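# Place a blue sponge flat on the shelf's top tier

## Task

Put one blue sponge so it lies flat on the upper level of the shelf, without shifting the shelf and while keeping the sponges already there flat and not touching one another; at the end neither gripper may be in contact with any sponge.

## Robot and tools

Robot: two arms, left_arm and right_arm, each with a two-finger parallel gripper and a wrist camera. Fixed cameras are cam_head_left and cam_head_right, and the wrist cameras are cam_left_wrist and cam_right_wrist. All four images are 896x504 pixels.

Frames. The scene frame has its origin at table-top height, halfway between the nominal arm bases. +z points up, +x points out over the table, and left_arm sits on the +y side. Image left and right do not correspond to arm names. The measured bases are left_arm at (+0.028, +0.365, +0.044) m and right_arm at (+0.028, -0.352, +0.027) m, each turned very slightly about z. Every hand pose, velocity and target an arm reports is in that arm's own base frame. Offsets are along that arm's base axes, and rotations pivot about its Hand target position. The gripper's fingers point along its +z axis and open along its y axis. end_effector_position is the point between the pads, roughly 1 cm in from the fingertips. Reported positions and orientations can be wrong by a few centimetres, more so at long reach.

execute_actions(actions, cameras). actions is a list of actions. Each action is a list of at most 15 rows, one per 1/30 s control step. If an action has fewer than 15 rows, its last row repeats for the remaining steps. Each row is one list of 14 numbers, all in [-1, 1], covering both arms even when only one moves. The order is dx, dy, dz, rx, ry, rz, opening for left_arm, followed by the same seven for right_arm. dx through rz are an offset, not a pose. They are measured from that arm's Hand target as it stood when the action began, not from the previous row. Sending the same offset again therefore moves the arm further. The scale is 1.0 = 0.6 m for translation and 1.0 = 180 degrees for rotation. rx, ry, rz together form one rotation vector. Opening is absolute: +1 is fully open (0.094 m) and -1 is closed. Sending six zeros re-requests the current Hand target. An empty actions list returns the robot state plus images.

move(target, speed, blend, opening_speed, grip_force, blocking, cameras). target is either one 14-number row laid out as above or a list of up to 15 such rows. Every row is an offset from the Hand targets at the start of the move, not from the previous row. Each gripper follows a straight path. All arms finish together, taking at least 0.5 s, and the move is cut off at 10 s. Paths do not avoid obstacles or the other arm.
- speed: m/s, 0.002 to 2.9, default 0.25. Turning speed is capped at twice that value in rad/s. Give one number, or one per target.
- blend: in metres, for corner rounding in a list. 0 means stop at each point.
- opening_speed: rate of change of opening per second on the -1..+1 scale, at least 0.2. Use it to close gently on soft items such as sponges.
- grip_force: newtons per pad, 10 to 50. Give one number or one per arm. It persists until changed. Lower force makes closing slower.
- blocking=false returns after about 0.5 s while the motion continues.

wait(seconds 0..10) lets time pass while the arms keep their last command. stop() brakes a running move. zoom_image(camera, region=[x0,y0,x1,y1]) enlarges part of that camera's newest image; the region can be at most 504x504. read_manual gives only licence text. finished_scene(scene) ends the scene with its number and cannot be undone. After ending the first scene, make no further call in that reply.

Results. Each result reports the robot state for each arm:
- end_effector_position (m) and end_effector_quat_wxyz, in the base frame.
- Hand target, which is the commanded pose after clipping; the next offsets start from it.
- Joint positions, where the last value is the finger opening in metres.
- Joint torques, which are noisy, include gravity and wrap at ±28 N m on joints 1-3.
- Joint velocities, which may read "within noise".
- grip_measured, on the same scale as opening, typically about 2.5 mm wider than true when empty.
- Tool commands and motor temperatures.
An execute_actions call also lists positions at a few control steps. A move adds a "move:" line with the ending (done, off_target, moving, held, fault) and any limits, such as paced for a clipped pose or held for withheld steps. done means the arm is at rest within 10 mm and 2 degrees of its target. Neither done nor off_target says anything about contact.

Control behaviour. Each step, commanded orientation is clipped to within 40 degrees of the actual orientation. Friction and gravity can leave the gripper resting a few centimetres from its target, which does not by itself mean contact. Correct by sending the remaining distance as an offset. A blocked arm keeps pushing until it is commanded back out. Avoid paths passing near an arm's own base, because the shoulder may flip; go around it. Faster moves stray more and hit harder.

Gripping. Below the reading at first touch, squeeze grows by about 1 N per 0.001, then jumps to the force limit. To release, command an opening well above grip_measured.

Avoid:
- dropping or throwing the sponge;
- letting go of things that are still moving;
- slams or hard shoves, especially against the shelf, table or other fixed items;
- arm-to-arm contact, including closing one gripper on the other;
- anything ending up off the table;
- knocking the shelf or the other sponges;
- holding loads or fully stretched poses for long, which heats motors: MOTOR HOT at 75 °C, a fault at 90 °C folds that arm away for good.

Each tool is called after ">>>" as name(argument=value, ...), one argument or row to a line, values as JSON.

## Session

>>> execute_actions(
  actions=[],
)

Scene clock: 0.00 s.
left_arm: end_effector_position=(+0.4057, +0.0233, +0.1009) grip_measured=+1.000 end_effector_quat_wxyz=(+0.592, -0.061, +0.803, -0.007) | right_arm: end_effector_position=(+0.4054, -0.0345, +0.1184) grip_measured=+1.000 end_effector_quat_wxyz=(+0.612, +0.054, +0.785, -0.084)
Joint positions: left_arm=[0.048 1.581 0.38 0.898 -0.015 -0.093 0.094] | right_arm=[0 1.563 0.378 0.94 0.199 -0.019 0.094]
Joint velocities: within noise
Joint torques (N m): no reading
Motor temperatures (°C): left_arm=[26 27 29 25 24 27 28] | right_arm=[28 29 27 27 27 28 28]
Heat: left arm: 29 °C; right arm: 29 °C.
Hand target: left_arm +0.4108, +0.0244, +0.1161; +0.610, -0.060, +0.791, -0.004 | right_arm +0.4098, -0.0359, +0.1341; +0.629, +0.060, +0.770, -0.083
Tool commands: left_gripper/opening=+1.0 right_gripper/opening=+1.0

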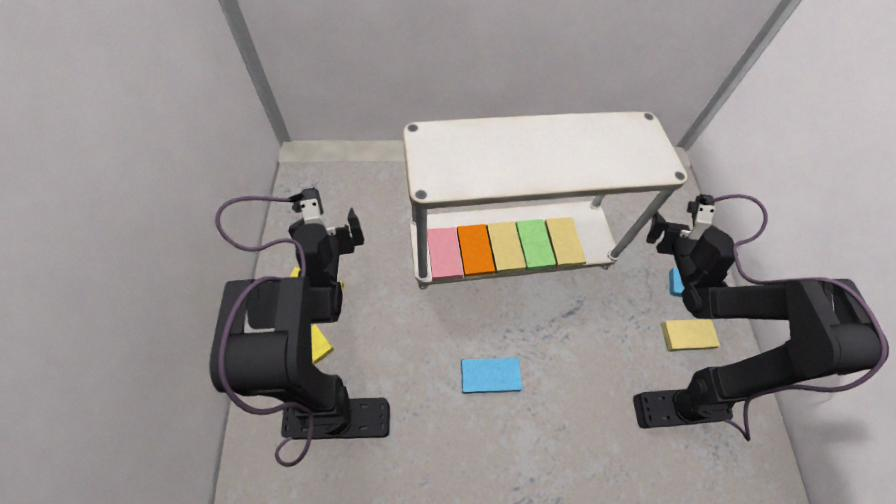

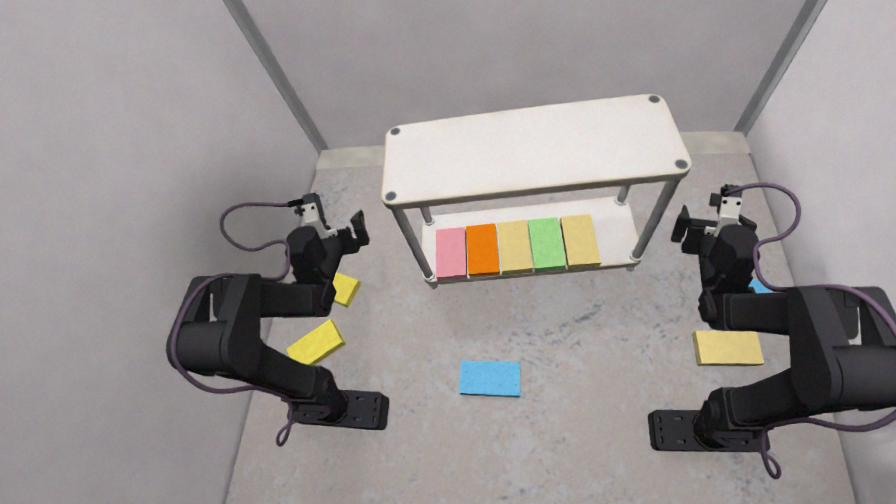

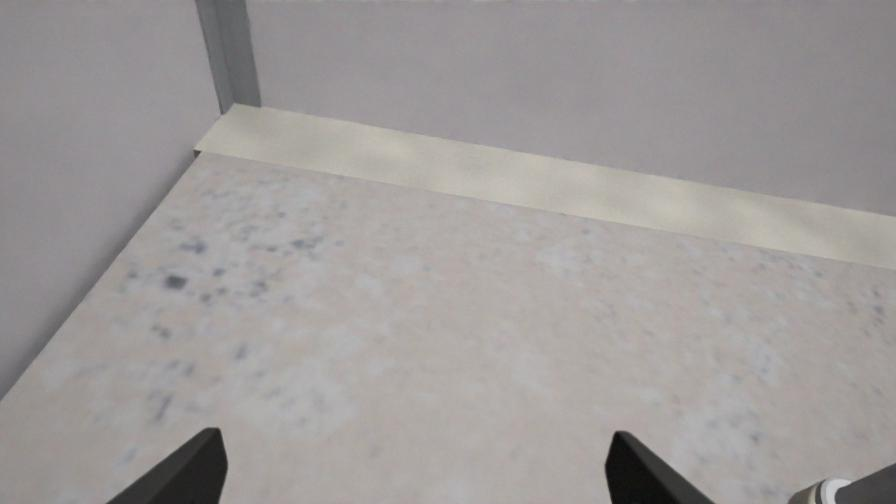

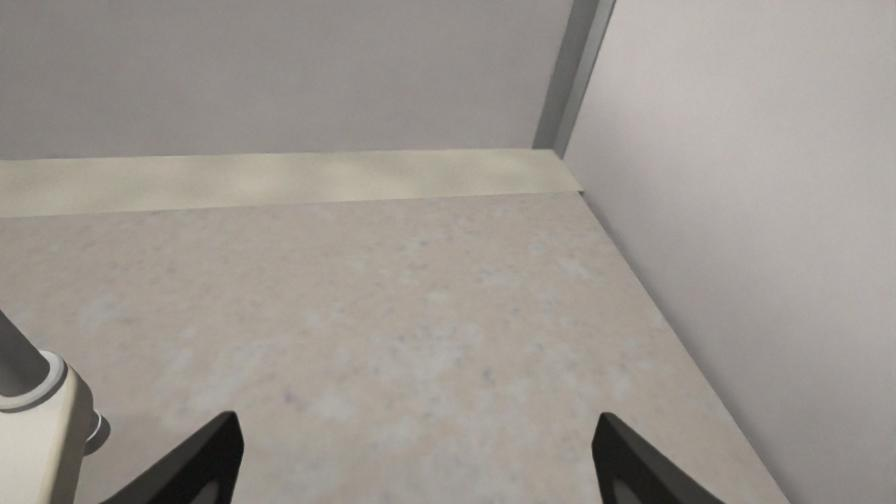

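>>> move(
  target=[
    [-0.268,0,0.173,0,0,0,1,0,0,0,0,0,0,1],
    [-0.552,-0.324,0.173,0.168,0.143,-0.518,1,0,0,0,0,0,0,1],
  ],
  blend=[0.05,0],
  speed=0.5,
  cameras=["all"],
)

Scene clock: 4.90 s.
left_arm: end_effector_position=(+0.0816, -0.1706, +0.2042) grip_measured=+1.000 end_effector_quat_wxyz=(+0.228, +0.664, +0.670, -0.244) | right_arm: end_effector_position=(+0.4054, -0.0345, +0.1184) grip_measured=+1.000 end_effector_quat_wxyz=(+0.612, +0.054, +0.785, -0.084)
Joint positions: left_arm=[-0.602 0.826 0.976 -1.308 0.557 0.84 0.094] | right_arm=[0 1.563 0.378 0.94 0.199 -0.019 0.094]
Joint torques (N m): left_arm=[-0.42 0.51 8.73 0.65 0.24 -0.08] | right_arm=[-0.09 -5.96 5.05 2.25 -0.01 0]
Heat: left arm: 30 °C; right arm: 29 °C.
Hand target: left_arm +0.0796, -0.1700, +0.2199; +0.242, +0.665, +0.664, -0.242 | right_arm +0.4098, -0.0359, +0.1341; +0.629, +0.060, +0.770, -0.083
Off the commanded pose: left_arm 0.016 m, 2 deg | right_arm 0.016 m, 3 deg.
move: off_target (left_arm, right_arm)

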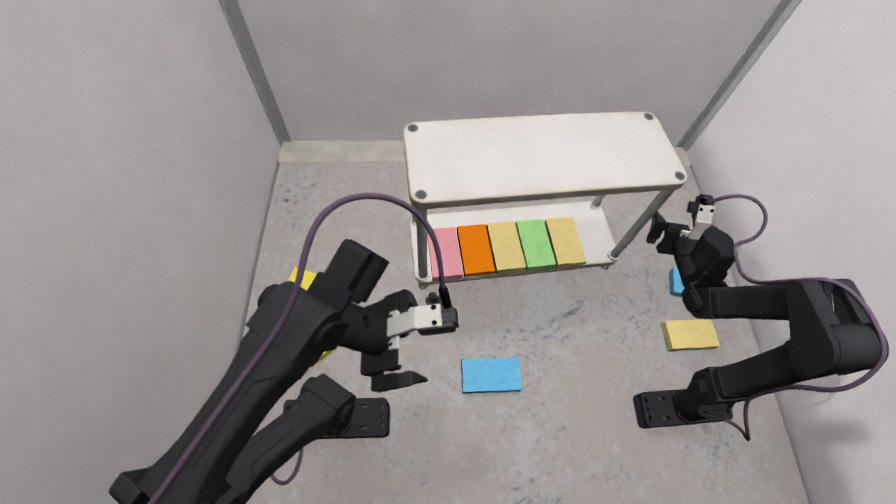

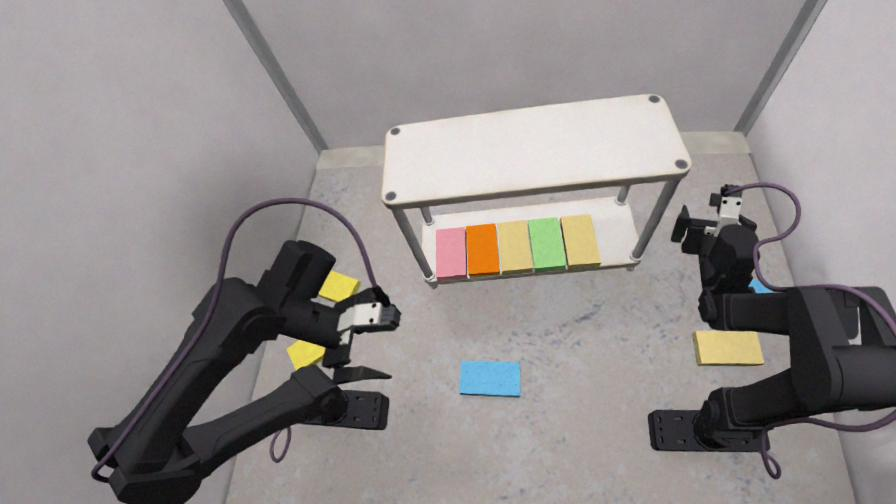

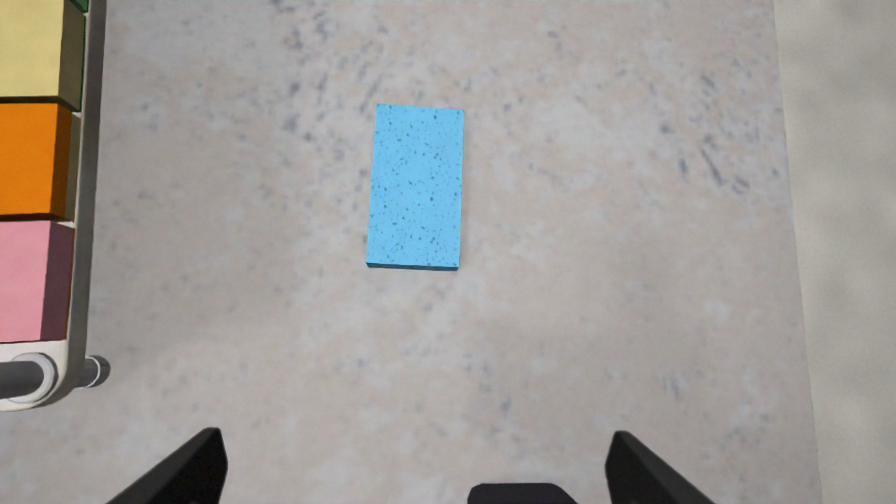

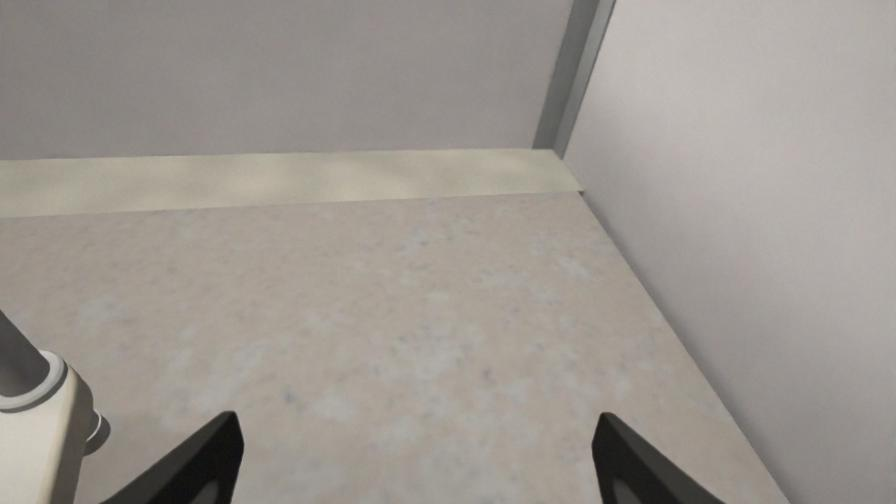

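>>> move(
  target=[0.02,-0.238,-0.308,0,0,0,1,0,0,0,0,0,0,1],
  speed=0.4,
  cameras=["cam_left_wrist","cam_head_right"],
)

Scene clock: 8.27 s.
left_arm: end_effector_position=(+0.0931, -0.3079, +0.0346) grip_measured=+1.000 end_effector_quat_wxyz=(+0.228, +0.664, +0.672, -0.236) | right_arm: end_effector_position=(+0.4054, -0.0345, +0.1184) grip_measured=+1.000 end_effector_quat_wxyz=(+0.612, +0.054, +0.785, -0.084)
Joint positions: left_arm=[-1.127 1.382 0.532 -0.104 0.277 0.345 0.094] | right_arm=[0 1.563 0.378 0.94 0.199 -0.019 0.094]
Joint torques (N m): left_arm=[-0.46 -2.77 3.4 1.69 0.06 -0.08] | right_arm=[-0.1 -5.96 5.04 2.25 -0.01 0]
Heat: left arm: 30 °C; right arm: 30 °C.
Hand target: left_arm +0.0916, -0.3128, +0.0351; +0.242, +0.665, +0.664, -0.242 | right_arm +0.4098, -0.0359, +0.1341; +0.629, +0.060, +0.770, -0.083
Off the commanded pose: left_arm 0.005 m, 2 deg | right_arm 0.016 m, 3 deg.
move: off_target (right_arm)
Images, in order (width x height): cam_head_right 896x504, cam_left_wrist 896x504.

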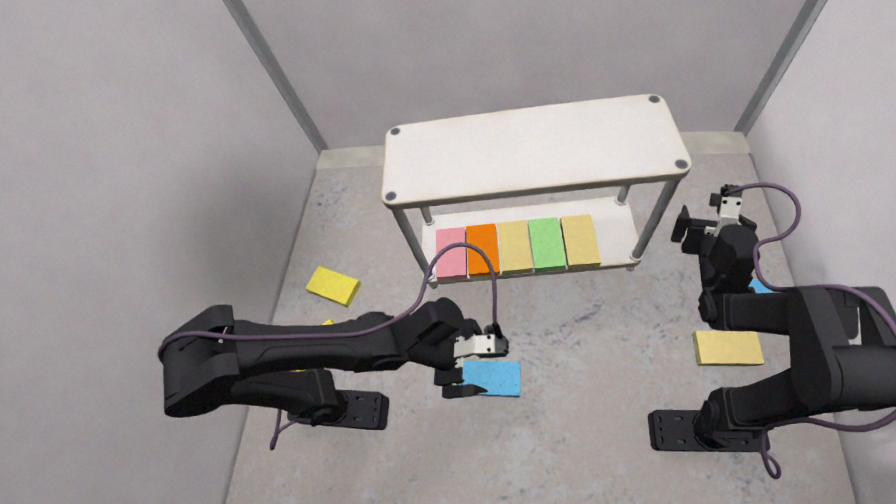

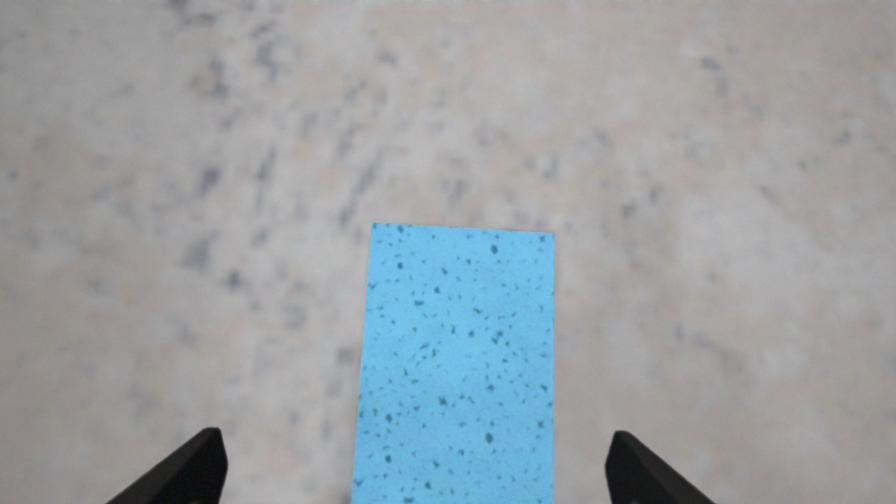

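>>> move(
  target=[
    [-0.015,-0.008,-0.102,0,0,0,1,0,0,0,0,0,0,1],
  ],
  speed=0.15,
  cameras=["cam_left_wrist"],
)

>>> move(
  target=[
    [0,0,0,0,0,0,0.15,0,0,0,0,0,0,1],
  ],
  opening_speed=0.7,
  grip_force=20,
  cameras=["cam_left_wrist"],
)

Scene clock: 10.47 s.
left_arm: end_effector_position=(+0.0841, -0.3119, -0.0292) grip_measured=+1.000 end_effector_quat_wxyz=(+0.227, +0.667, +0.670, -0.234) | right_arm: end_effector_position=(+0.4054, -0.0345, +0.1184) grip_measured=+1.000 end_effector_quat_wxyz=(+0.612, +0.054, +0.785, -0.084)
Joint positions: left_arm=[-1.173 1.649 0.41 0.291 0.249 0.312 0.094] | right_arm=[0 1.563 0.378 0.94 0.199 -0.019 0.094]
Joint torques (N m): left_arm=[-0.54 -3.38 2.54 1.69 0.03 -0.09] | right_arm=[-0.09 -5.96 5.05 2.25 -0.01 0]
Heat: left arm: 30 °C; right arm: 31 °C.
Hand target: left_arm +0.0826, -0.3176, -0.0261; +0.242, +0.665, +0.664, -0.242 | right_arm +0.4098, -0.0359, +0.1341; +0.629, +0.060, +0.770, -0.083
Off the commanded pose: left_arm 0.007 m, 2 deg | right_arm 0.016 m, 3 deg.
move: off_target (right_arm)
Images, in order (width x height): cam_left_wrist 896x504.

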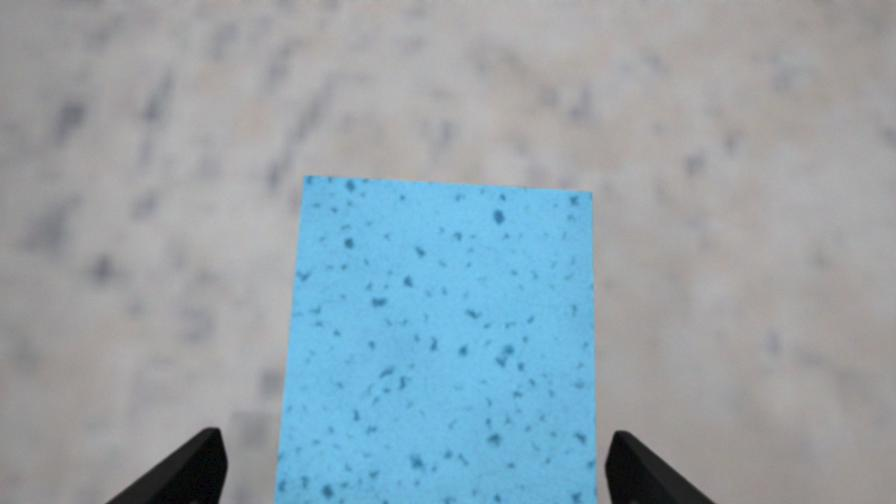

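Scene clock: 13.47 s.
left_arm: end_effector_position=(+0.0845, -0.3122, -0.0290) grip_measured=+0.415 end_effector_quat_wxyz=(+0.228, +0.666, +0.670, -0.234) | right_arm: end_effector_position=(+0.4054, -0.0345, +0.1184) grip_measured=+1.000 end_effector_quat_wxyz=(+0.612, +0.054, +0.785, -0.084)
Joint positions: left_arm=[-1.173 1.649 0.41 0.292 0.248 0.312 0.066] | right_arm=[0 1.563 0.378 0.94 0.199 -0.019 0.094]
Joint torques (N m): left_arm=[-0.49 -3.43 2.56 1.68 0.03 -0.1] | right_arm=[-0.09 -5.96 5.04 2.26 -0.02 0]
Heat: left arm: 30 °C; right arm: 31 °C.
Hand target: left_arm +0.0826, -0.3176, -0.0261; +0.242, +0.665, +0.664, -0.242 | right_arm +0.4098, -0.0359, +0.1341; +0.629, +0.060, +0.770, -0.083
Off the commanded pose: left_arm 0.006 m, 2 deg | right_arm 0.016 m, 3 deg.
grip_force (N): 20, 20
move: off_target (right_arm)
Images, in order (width x height): cam_left_wrist 896x504.

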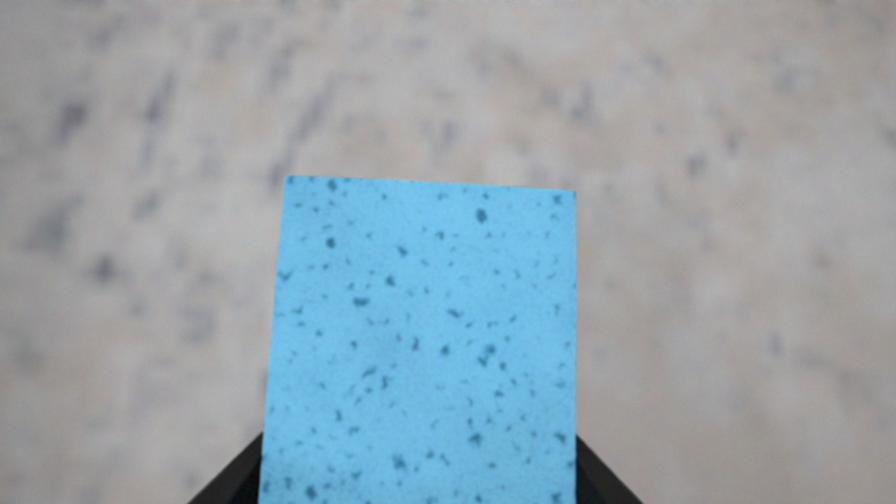

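>>> move(
  target=[
    [0,0.05,0.35,0,0,0,0.15,0,0,0,0,0,0,1],
    [0.295,0.28,0.677,0,0,0.333,0.15,0,0,0,0,0,0,1],
  ],
  blend=[0.06,0],
  speed=[0.3,0.4],
  cameras=["cam_head_left","cam_head_right","cam_left_wrist"],
)

Scene clock: 17.00 s.
left_arm: end_effector_position=(+0.2639, -0.1547, +0.3696) grip_measured=+0.414 end_effector_quat_wxyz=(+0.323, +0.252, +0.908, -0.091) | right_arm: end_effector_position=(+0.4054, -0.0345, +0.1184) grip_measured=+1.000 end_effector_quat_wxyz=(+0.612, +0.054, +0.785, -0.084)
Joint positions: left_arm=[-0.527 1.403 1.986 -1.469 0.011 0.01 0.066] | right_arm=[0 1.563 0.378 0.94 0.199 -0.019 0.094]
Joint torques (N m): left_arm=[0.47 -2.21 7.36 1.03 -0.1 -0.09] | right_arm=[-0.1 -5.96 5.04 2.25 -0.01 0]
Motor temperatures (°C): left_arm=[26 27 30 27 24 27 28] | right_arm=[28 30 27 32 27 28 28]
Heat: left arm: 30 °C; right arm: 32 °C.
Hand target: left_arm +0.2596, -0.1496, +0.3801; +0.331, +0.244, +0.907, -0.089 | right_arm +0.4098, -0.0359, +0.1341; +0.629, +0.060, +0.770, -0.083
Off the commanded pose: left_arm 0.012 m, 1 deg | right_arm 0.016 m, 3 deg.
grip_force (N): 20, 20
move: off_target (left_arm, right_arm)
Images, in order (width x height): cam_head_left 896x504, cam_head_right 896x504, cam_left_wrist 896x504.

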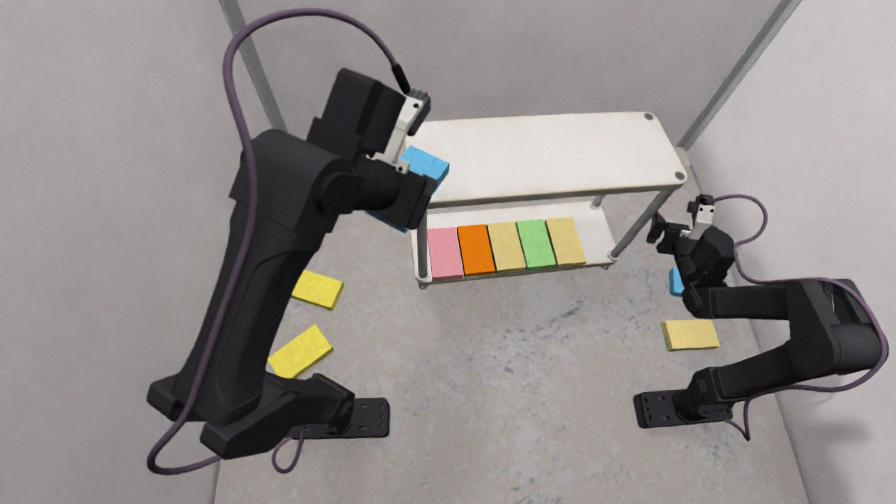

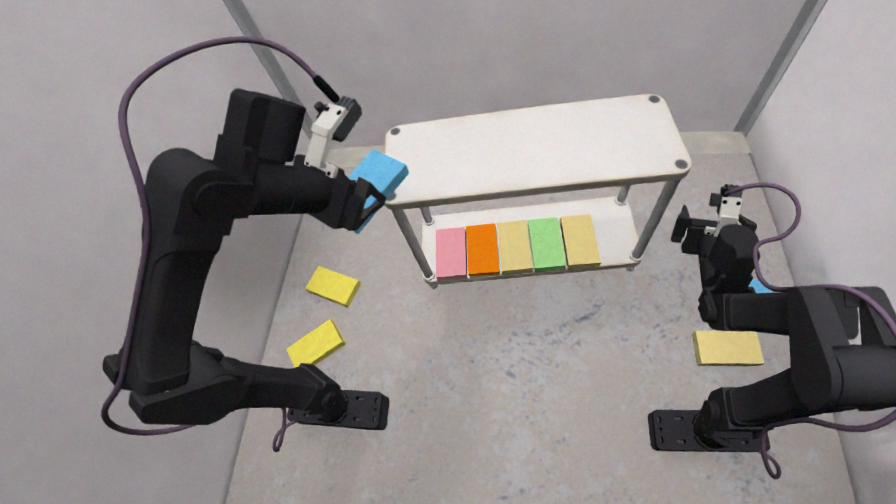

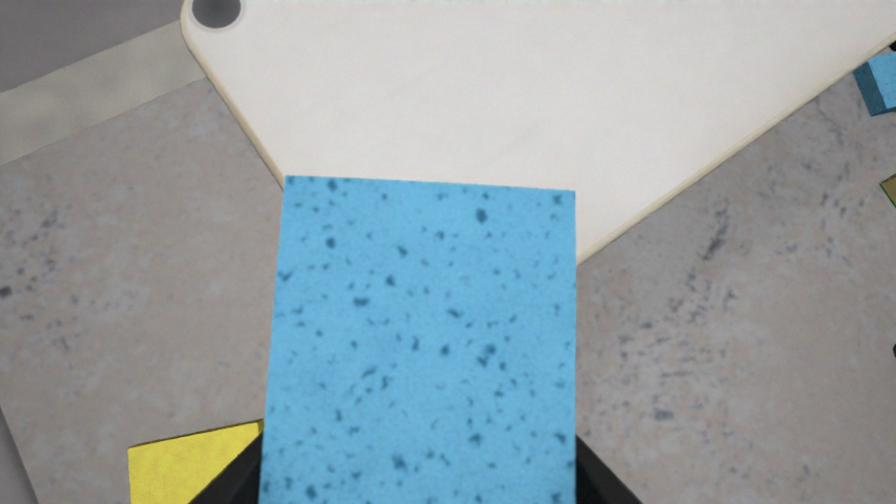

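>>> move(
  target=[0.233,-0.167,-0.05,0,0,0,0.15,0,0,0,0,0,0,1],
  speed=0.3,
  cameras=["cam_head_left","cam_head_right","cam_left_wrist"],
)

Scene clock: 20.27 s.
left_arm: end_effector_position=(+0.4042, -0.2497, +0.3421) grip_measured=+0.414 end_effector_quat_wxyz=(+0.326, +0.242, +0.909, -0.093) | right_arm: end_effector_position=(+0.4054, -0.0345, +0.1184) grip_measured=+1.000 end_effector_quat_wxyz=(+0.612, +0.054, +0.785, -0.084)
Joint positions: left_arm=[-0.561 2.041 2.602 -1.44 -0.013 -0.034 0.066] | right_arm=[0 1.563 0.378 0.94 0.199 -0.019 0.094]
Joint torques (N m): left_arm=[-0.43 -7.01 7.62 1.01 -0.15 -0.09] | right_arm=[-0.1 -5.96 5.05 2.25 -0.01 0]
Heat: left arm: 31 °C; right arm: 33 °C.
Hand target: left_arm +0.3994, -0.2498, +0.3501; +0.331, +0.244, +0.907, -0.089 | right_arm +0.4098, -0.0359, +0.1341; +0.629, +0.060, +0.770, -0.083
Off the commanded pose: left_arm 0.009 m, 1 deg | right_arm 0.016 m, 3 deg.
grip_force (N): 20, 20
move: off_target (right_arm)
Images, in order (width x height): cam_head_left 896x504, cam_head_right 896x504, cam_left_wrist 896x504.

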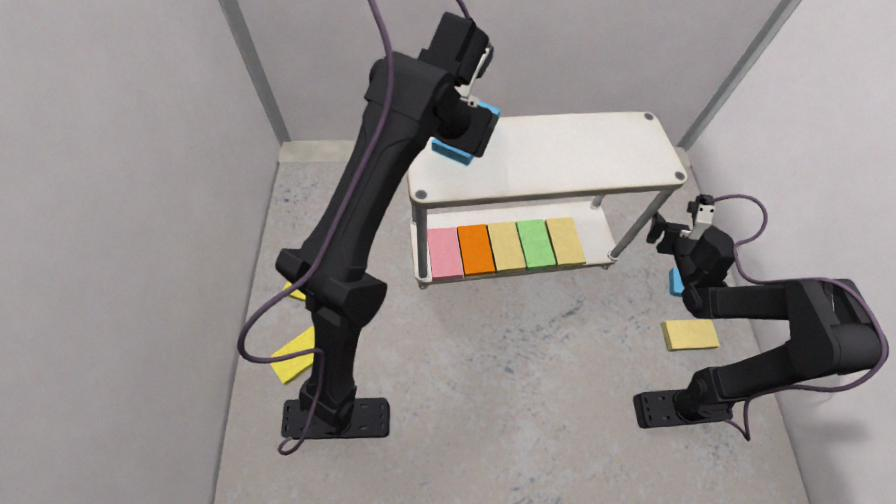

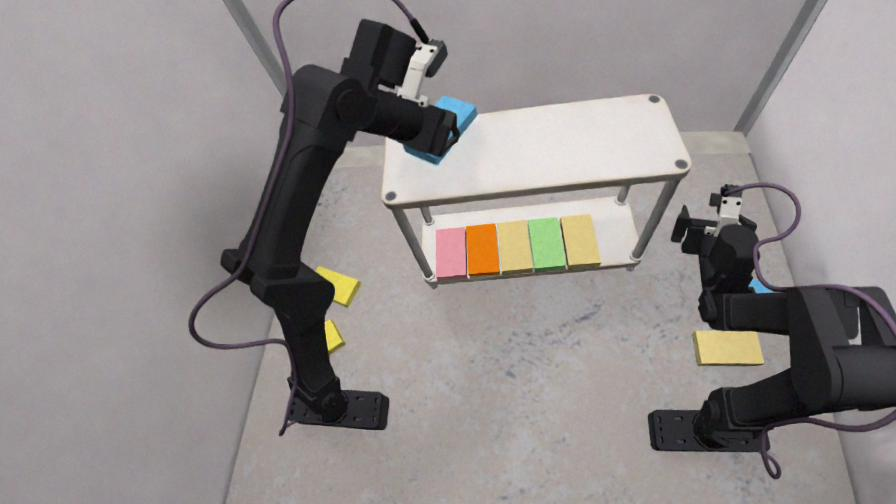

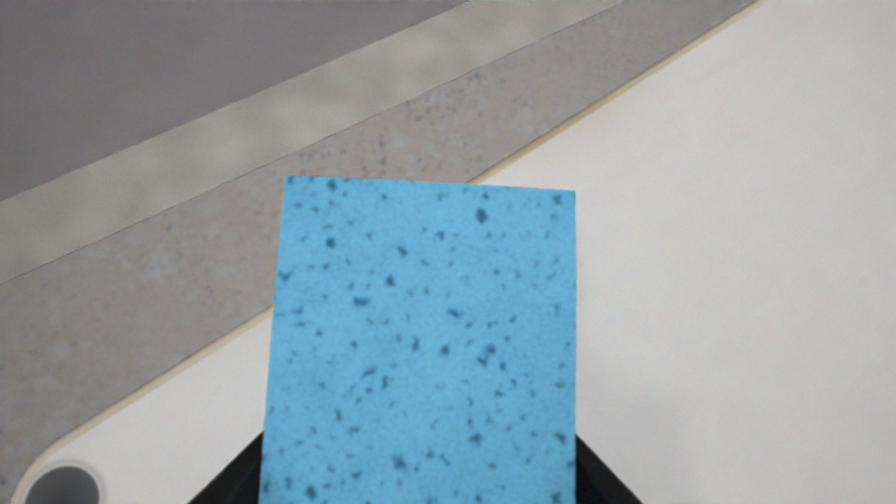

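>>> move(
  target=[
    [-0.063,0,0.005,0,0,0,0.15,0,0,0,0,0,0,1],
    [-0.063,0,-0.014,0,0,0,0.15,0,0,0,0,0,0,1],
  ],
  speed=[0.15,0.03],
  cameras=["cam_head_left","cam_head_right","cam_left_wrist"],
)

Scene clock: 22.63 s.
left_arm: end_effector_position=(+0.3604, -0.2548, +0.3268) grip_measured=+0.414 end_effector_quat_wxyz=(+0.303, +0.251, +0.915, -0.089) | right_arm: end_effector_position=(+0.4054, -0.0345, +0.1184) grip_measured=+1.000 end_effector_quat_wxyz=(+0.612, +0.054, +0.785, -0.084)
Joint positions: left_arm=[-0.639 1.851 2.274 -1.354 -0.052 -0.087 0.066] | right_arm=[0 1.563 0.378 0.94 0.199 -0.019 0.094]
Joint torques (N m): left_arm=[-0.24 -9.09 3.23 1.56 -0.19 -0.08] | right_arm=[-0.1 -5.97 5.04 2.25 -0.01 0]
Heat: left arm: 31 °C; right arm: 33 °C.
Hand target: left_arm +0.3616, -0.2498, +0.3417; +0.331, +0.244, +0.907, -0.089 | right_arm +0.4098, -0.0359, +0.1341; +0.629, +0.060, +0.770, -0.083
Off the commanded pose: left_arm 0.016 m, 3 deg | right_arm 0.016 m, 3 deg.
grip_force (N): 20, 20
move: off_target (left_arm, right_arm)
Images, in order (width x height): cam_head_left 896x504, cam_head_right 896x504, cam_left_wrist 896x504.

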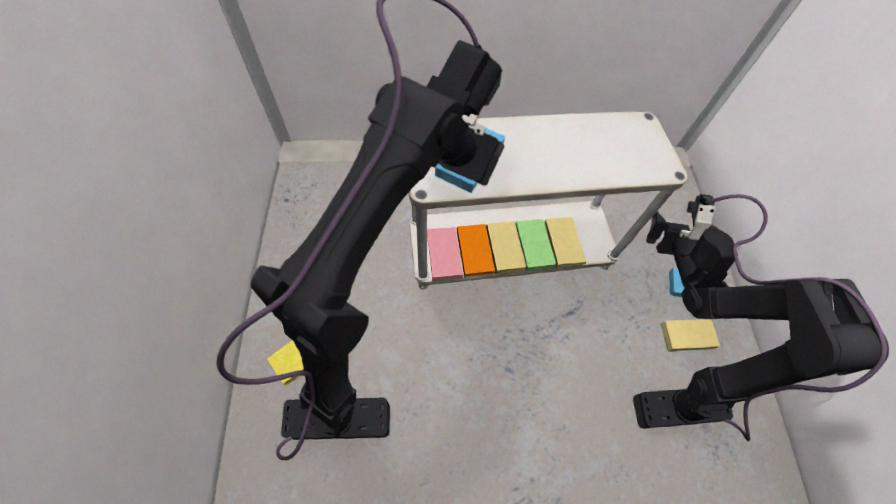

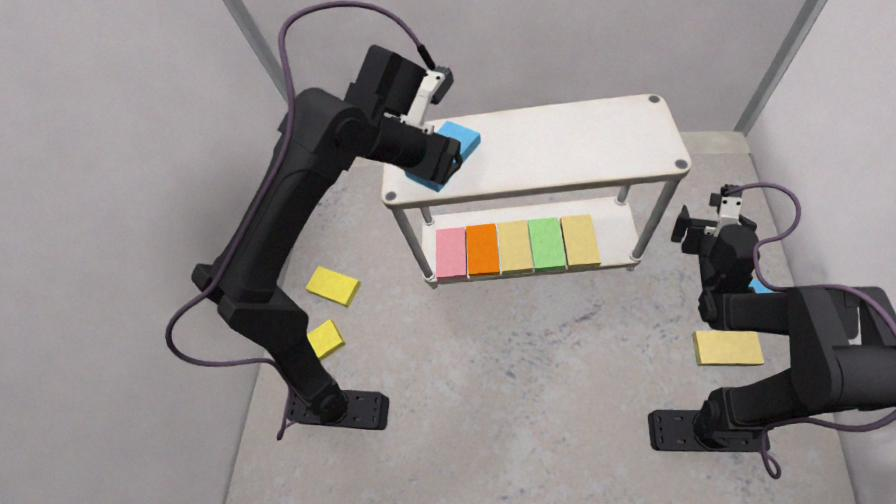

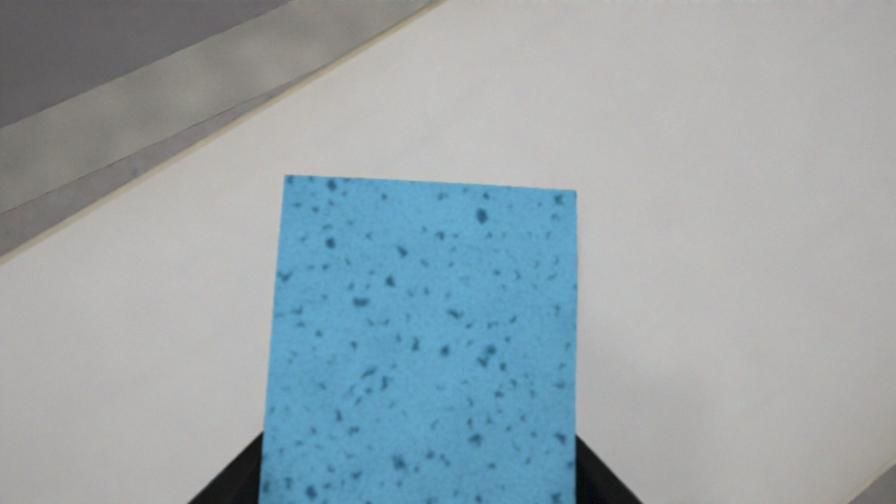

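>>> move(
  target=[0,0,-0.015,0,0,0,0.15,0,0,0,0,0,0,1],
  speed=0.03,
  cameras=["cam_left_wrist"],
)

>>> move(
  target=[0,0,-0.015,0,0,0,0.15,0,0,0,0,0,0,1],
  speed=0.03,
  cameras=["cam_head_right","cam_left_wrist"],
)

Scene clock: 23.90 s.
left_arm: end_effector_position=(+0.3611, -0.2553, +0.3261) grip_measured=+0.414 end_effector_quat_wxyz=(+0.316, +0.249, +0.911, -0.094) | right_arm: end_effector_position=(+0.4054, -0.0345, +0.1184) grip_measured=+1.000 end_effector_quat_wxyz=(+0.612, +0.054, +0.785, -0.084)
Joint positions: left_arm=[-0.639 1.808 2.191 -1.285 -0.052 -0.087 0.066] | right_arm=[0 1.563 0.378 0.94 0.199 -0.019 0.094]
Joint torques (N m): left_arm=[-0.25 -8.1 3.04 1.49 -0.16 -0.05] | right_arm=[-0.09 -5.96 5.05 2.25 -0.01 0.01]
Heat: left arm: 31 °C; right arm: 33 °C.
Hand target: left_arm +0.3616, -0.2498, +0.3327; +0.331, +0.244, +0.907, -0.089 | right_arm +0.4098, -0.0359, +0.1341; +0.629, +0.060, +0.770, -0.083
Off the commanded pose: left_arm 0.009 m, 2 deg | right_arm 0.016 m, 3 deg.
grip_force (N): 20, 20
move: off_target (right_arm)
Images, in order (width x height): cam_left_wrist 896x504.

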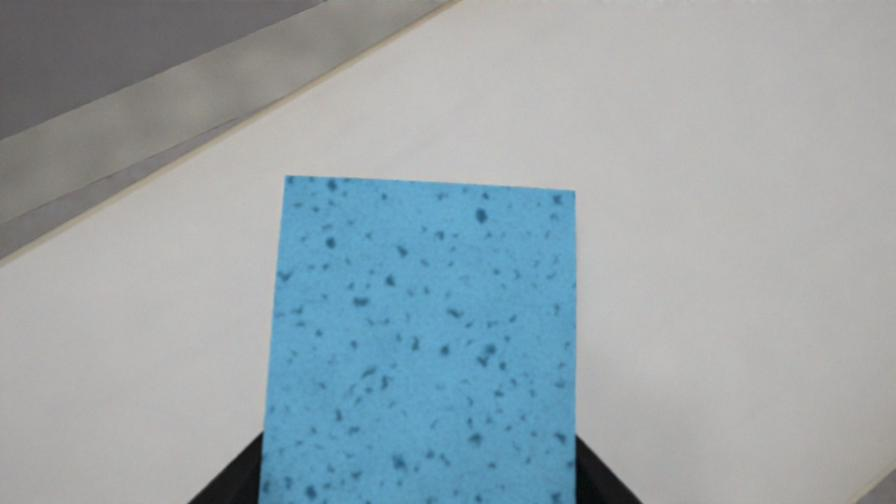

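Scene clock: 24.90 s.
left_arm: end_effector_position=(+0.3611, -0.2553, +0.3263) grip_measured=+0.414 end_effector_quat_wxyz=(+0.328, +0.248, +0.906, -0.098) | right_arm: end_effector_position=(+0.4054, -0.0345, +0.1184) grip_measured=+1.000 end_effector_quat_wxyz=(+0.612, +0.054, +0.785, -0.084)
Joint positions: left_arm=[-0.639 1.768 2.119 -1.223 -0.052 -0.085 0.066] | right_arm=[0 1.563 0.378 0.94 0.199 -0.019 0.094]
Joint torques (N m): left_arm=[-0.2 -7.05 2.74 1.42 -0.18 -0.05] | right_arm=[-0.09 -5.96 5.04 2.25 -0.01 0]
Heat: left arm: 31 °C; right arm: 34 °C.
Hand target: left_arm +0.3616, -0.2498, +0.3237; +0.331, +0.244, +0.907, -0.089 | right_arm +0.4098, -0.0359, +0.1341; +0.629, +0.060, +0.770, -0.083
Off the commanded pose: left_arm 0.006 m, 1 deg | right_arm 0.016 m, 3 deg.
grip_force (N): 20, 20
move: off_target (right_arm)
Images, in order (width x height): cam_head_right 896x504, cam_left_wrist 896x504.

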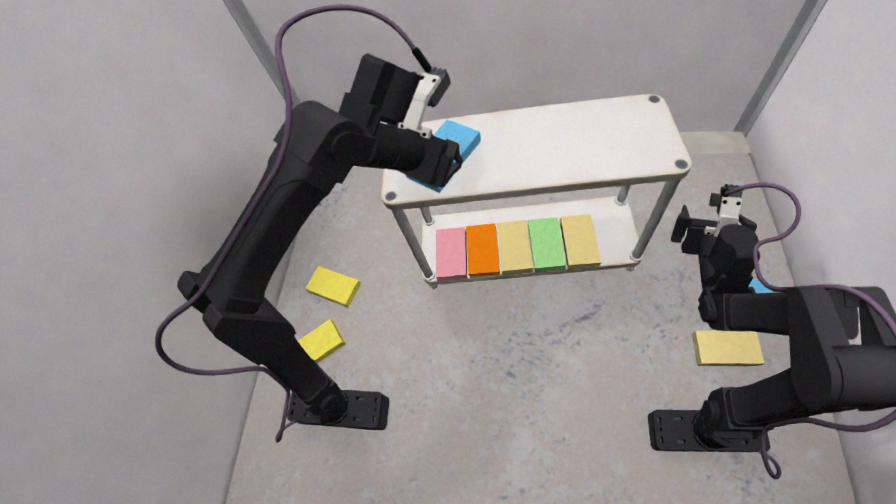

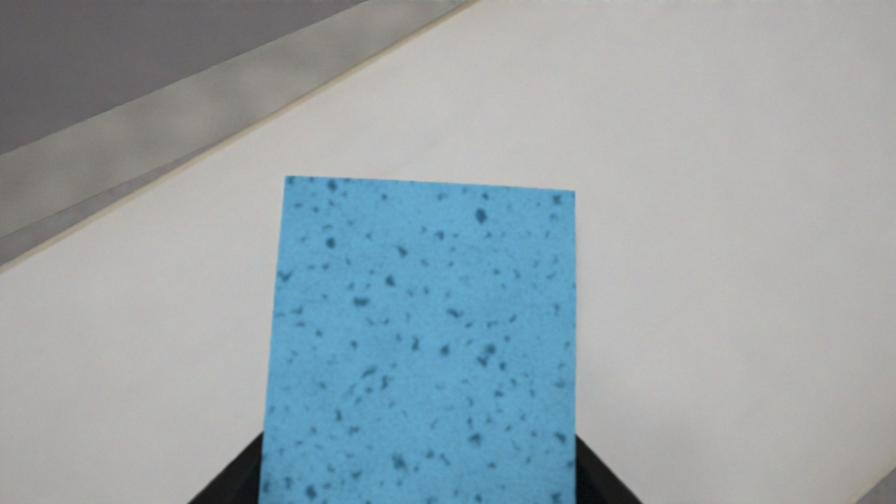

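>>> move(
  target=[
    [0,0,0.004,0,0,0,1,0,0,0,0,0,0,1],
  ],
  opening_speed=0.6,
  cameras=["cam_left_wrist"],
)

>>> move(
  target=[
    [-0.15,0.088,0.205,0,0,0,1,0,0,0,0,0,0,1],
  ],
  speed=0.15,
  cameras=["cam_head_left","cam_head_right","cam_left_wrist"],
)

Scene clock: 28.67 s.
left_arm: end_effector_position=(+0.3611, -0.2553, +0.3263) grip_measured=+0.998 end_effector_quat_wxyz=(+0.329, +0.252, +0.905, -0.097) | right_arm: end_effector_position=(+0.4054, -0.0345, +0.1184) grip_measured=+1.000 end_effector_quat_wxyz=(+0.612, +0.054, +0.785, -0.084)
Joint positions: left_arm=[-0.639 1.768 2.119 -1.223 -0.052 -0.077 0.094] | right_arm=[0 1.563 0.378 0.94 0.199 -0.019 0.094]
Joint torques (N m): left_arm=[-0.25 -6.6 4.08 1.29 -0.19 -0.06] | right_arm=[-0.1 -5.96 5.05 2.25 -0.01 0]
Heat: left arm: 31 °C; right arm: 34 °C.
Hand target: left_arm +0.3616, -0.2498, +0.3261; +0.331, +0.244, +0.907, -0.089 | right_arm +0.4098, -0.0359, +0.1341; +0.629, +0.060, +0.770, -0.083
Off the commanded pose: left_arm 0.006 m, 1 deg | right_arm 0.016 m, 3 deg.
grip_force (N): 20, 20
move: off_target (right_arm)
Images, in order (width x height): cam_left_wrist 896x504.

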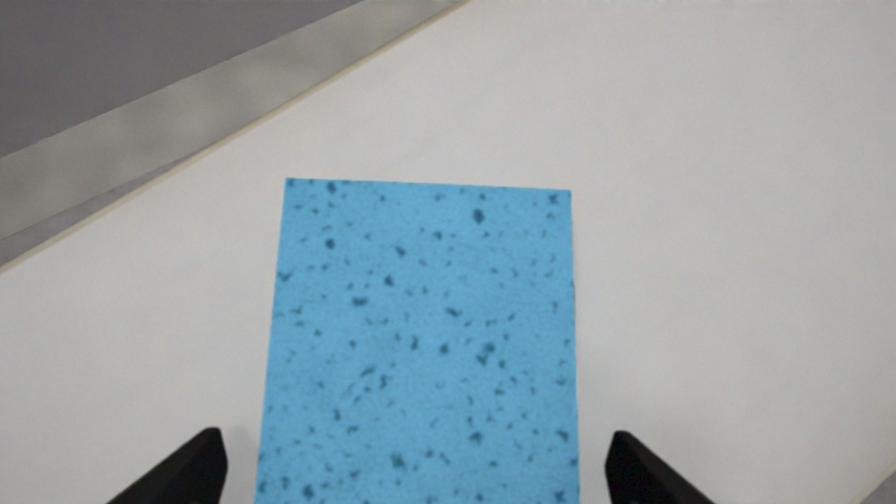

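Scene clock: 30.50 s.
left_arm: end_effector_position=(+0.2823, -0.2039, +0.4415) grip_measured=+0.998 end_effector_quat_wxyz=(+0.404, +0.241, +0.874, -0.121) | right_arm: end_effector_position=(+0.4054, -0.0345, +0.1184) grip_measured=+1.000 end_effector_quat_wxyz=(+0.612, +0.054, +0.785, -0.084)
Joint positions: left_arm=[-0.673 1.629 2.455 -1.529 -0.085 -0.094 0.094] | right_arm=[0 1.563 0.378 0.94 0.199 -0.019 0.094]
Joint torques (N m): left_arm=[-0.46 -4.19 5.33 1.18 -0.16 -0.08] | right_arm=[-0.09 -5.96 5.05 2.25 -0.01 0]
Heat: left arm: 31 °C; right arm: 34 °C.
Hand target: left_arm +0.2716, -0.1970, +0.4491; +0.331, +0.244, +0.907, -0.089 | right_arm +0.4098, -0.0359, +0.1341; +0.629, +0.060, +0.770, -0.083
Off the commanded pose: left_arm 0.015 m, 10 deg | right_arm 0.016 m, 3 deg.
joint sent to its limit (left arm) — joint 4 (wrist pitch), lower limit. The joint targets are off in position and orientation.
grip_force (N): 20, 20
move: off_target (left_arm, right_arm)
Images, in order (width x height): cam_head_left 896x504, cam_head_right 896x504, cam_left_wrist 896x504.

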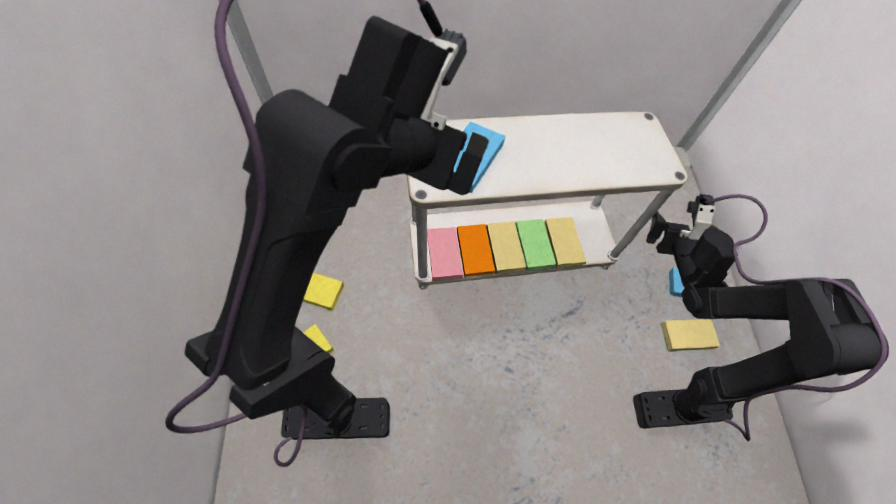

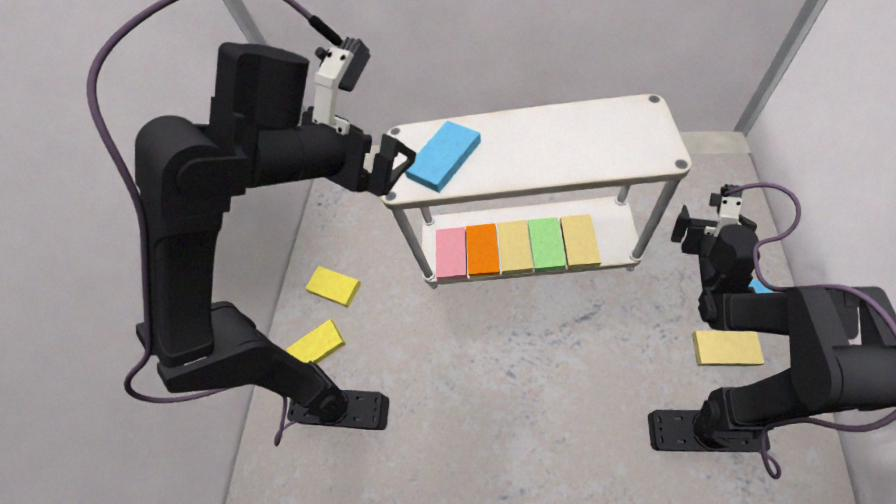

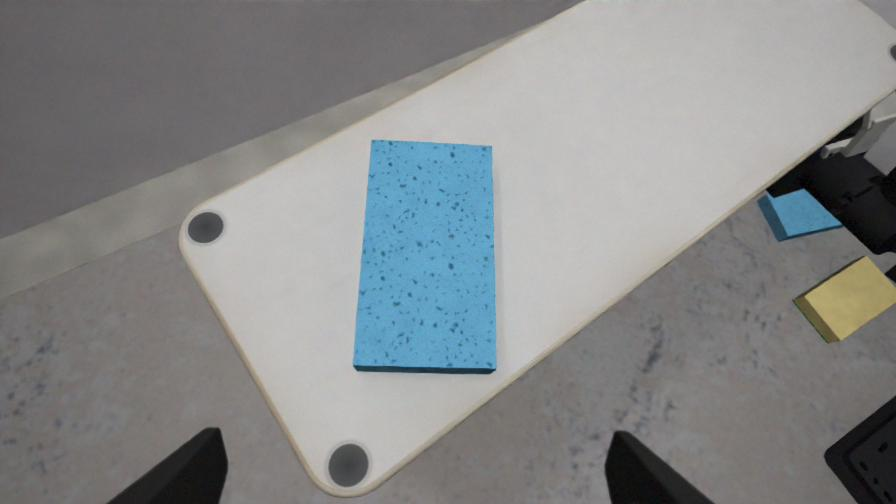

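Flat and clear.

>>> finished_scene(
  scene=2,
)

The scene is finished: the task was done.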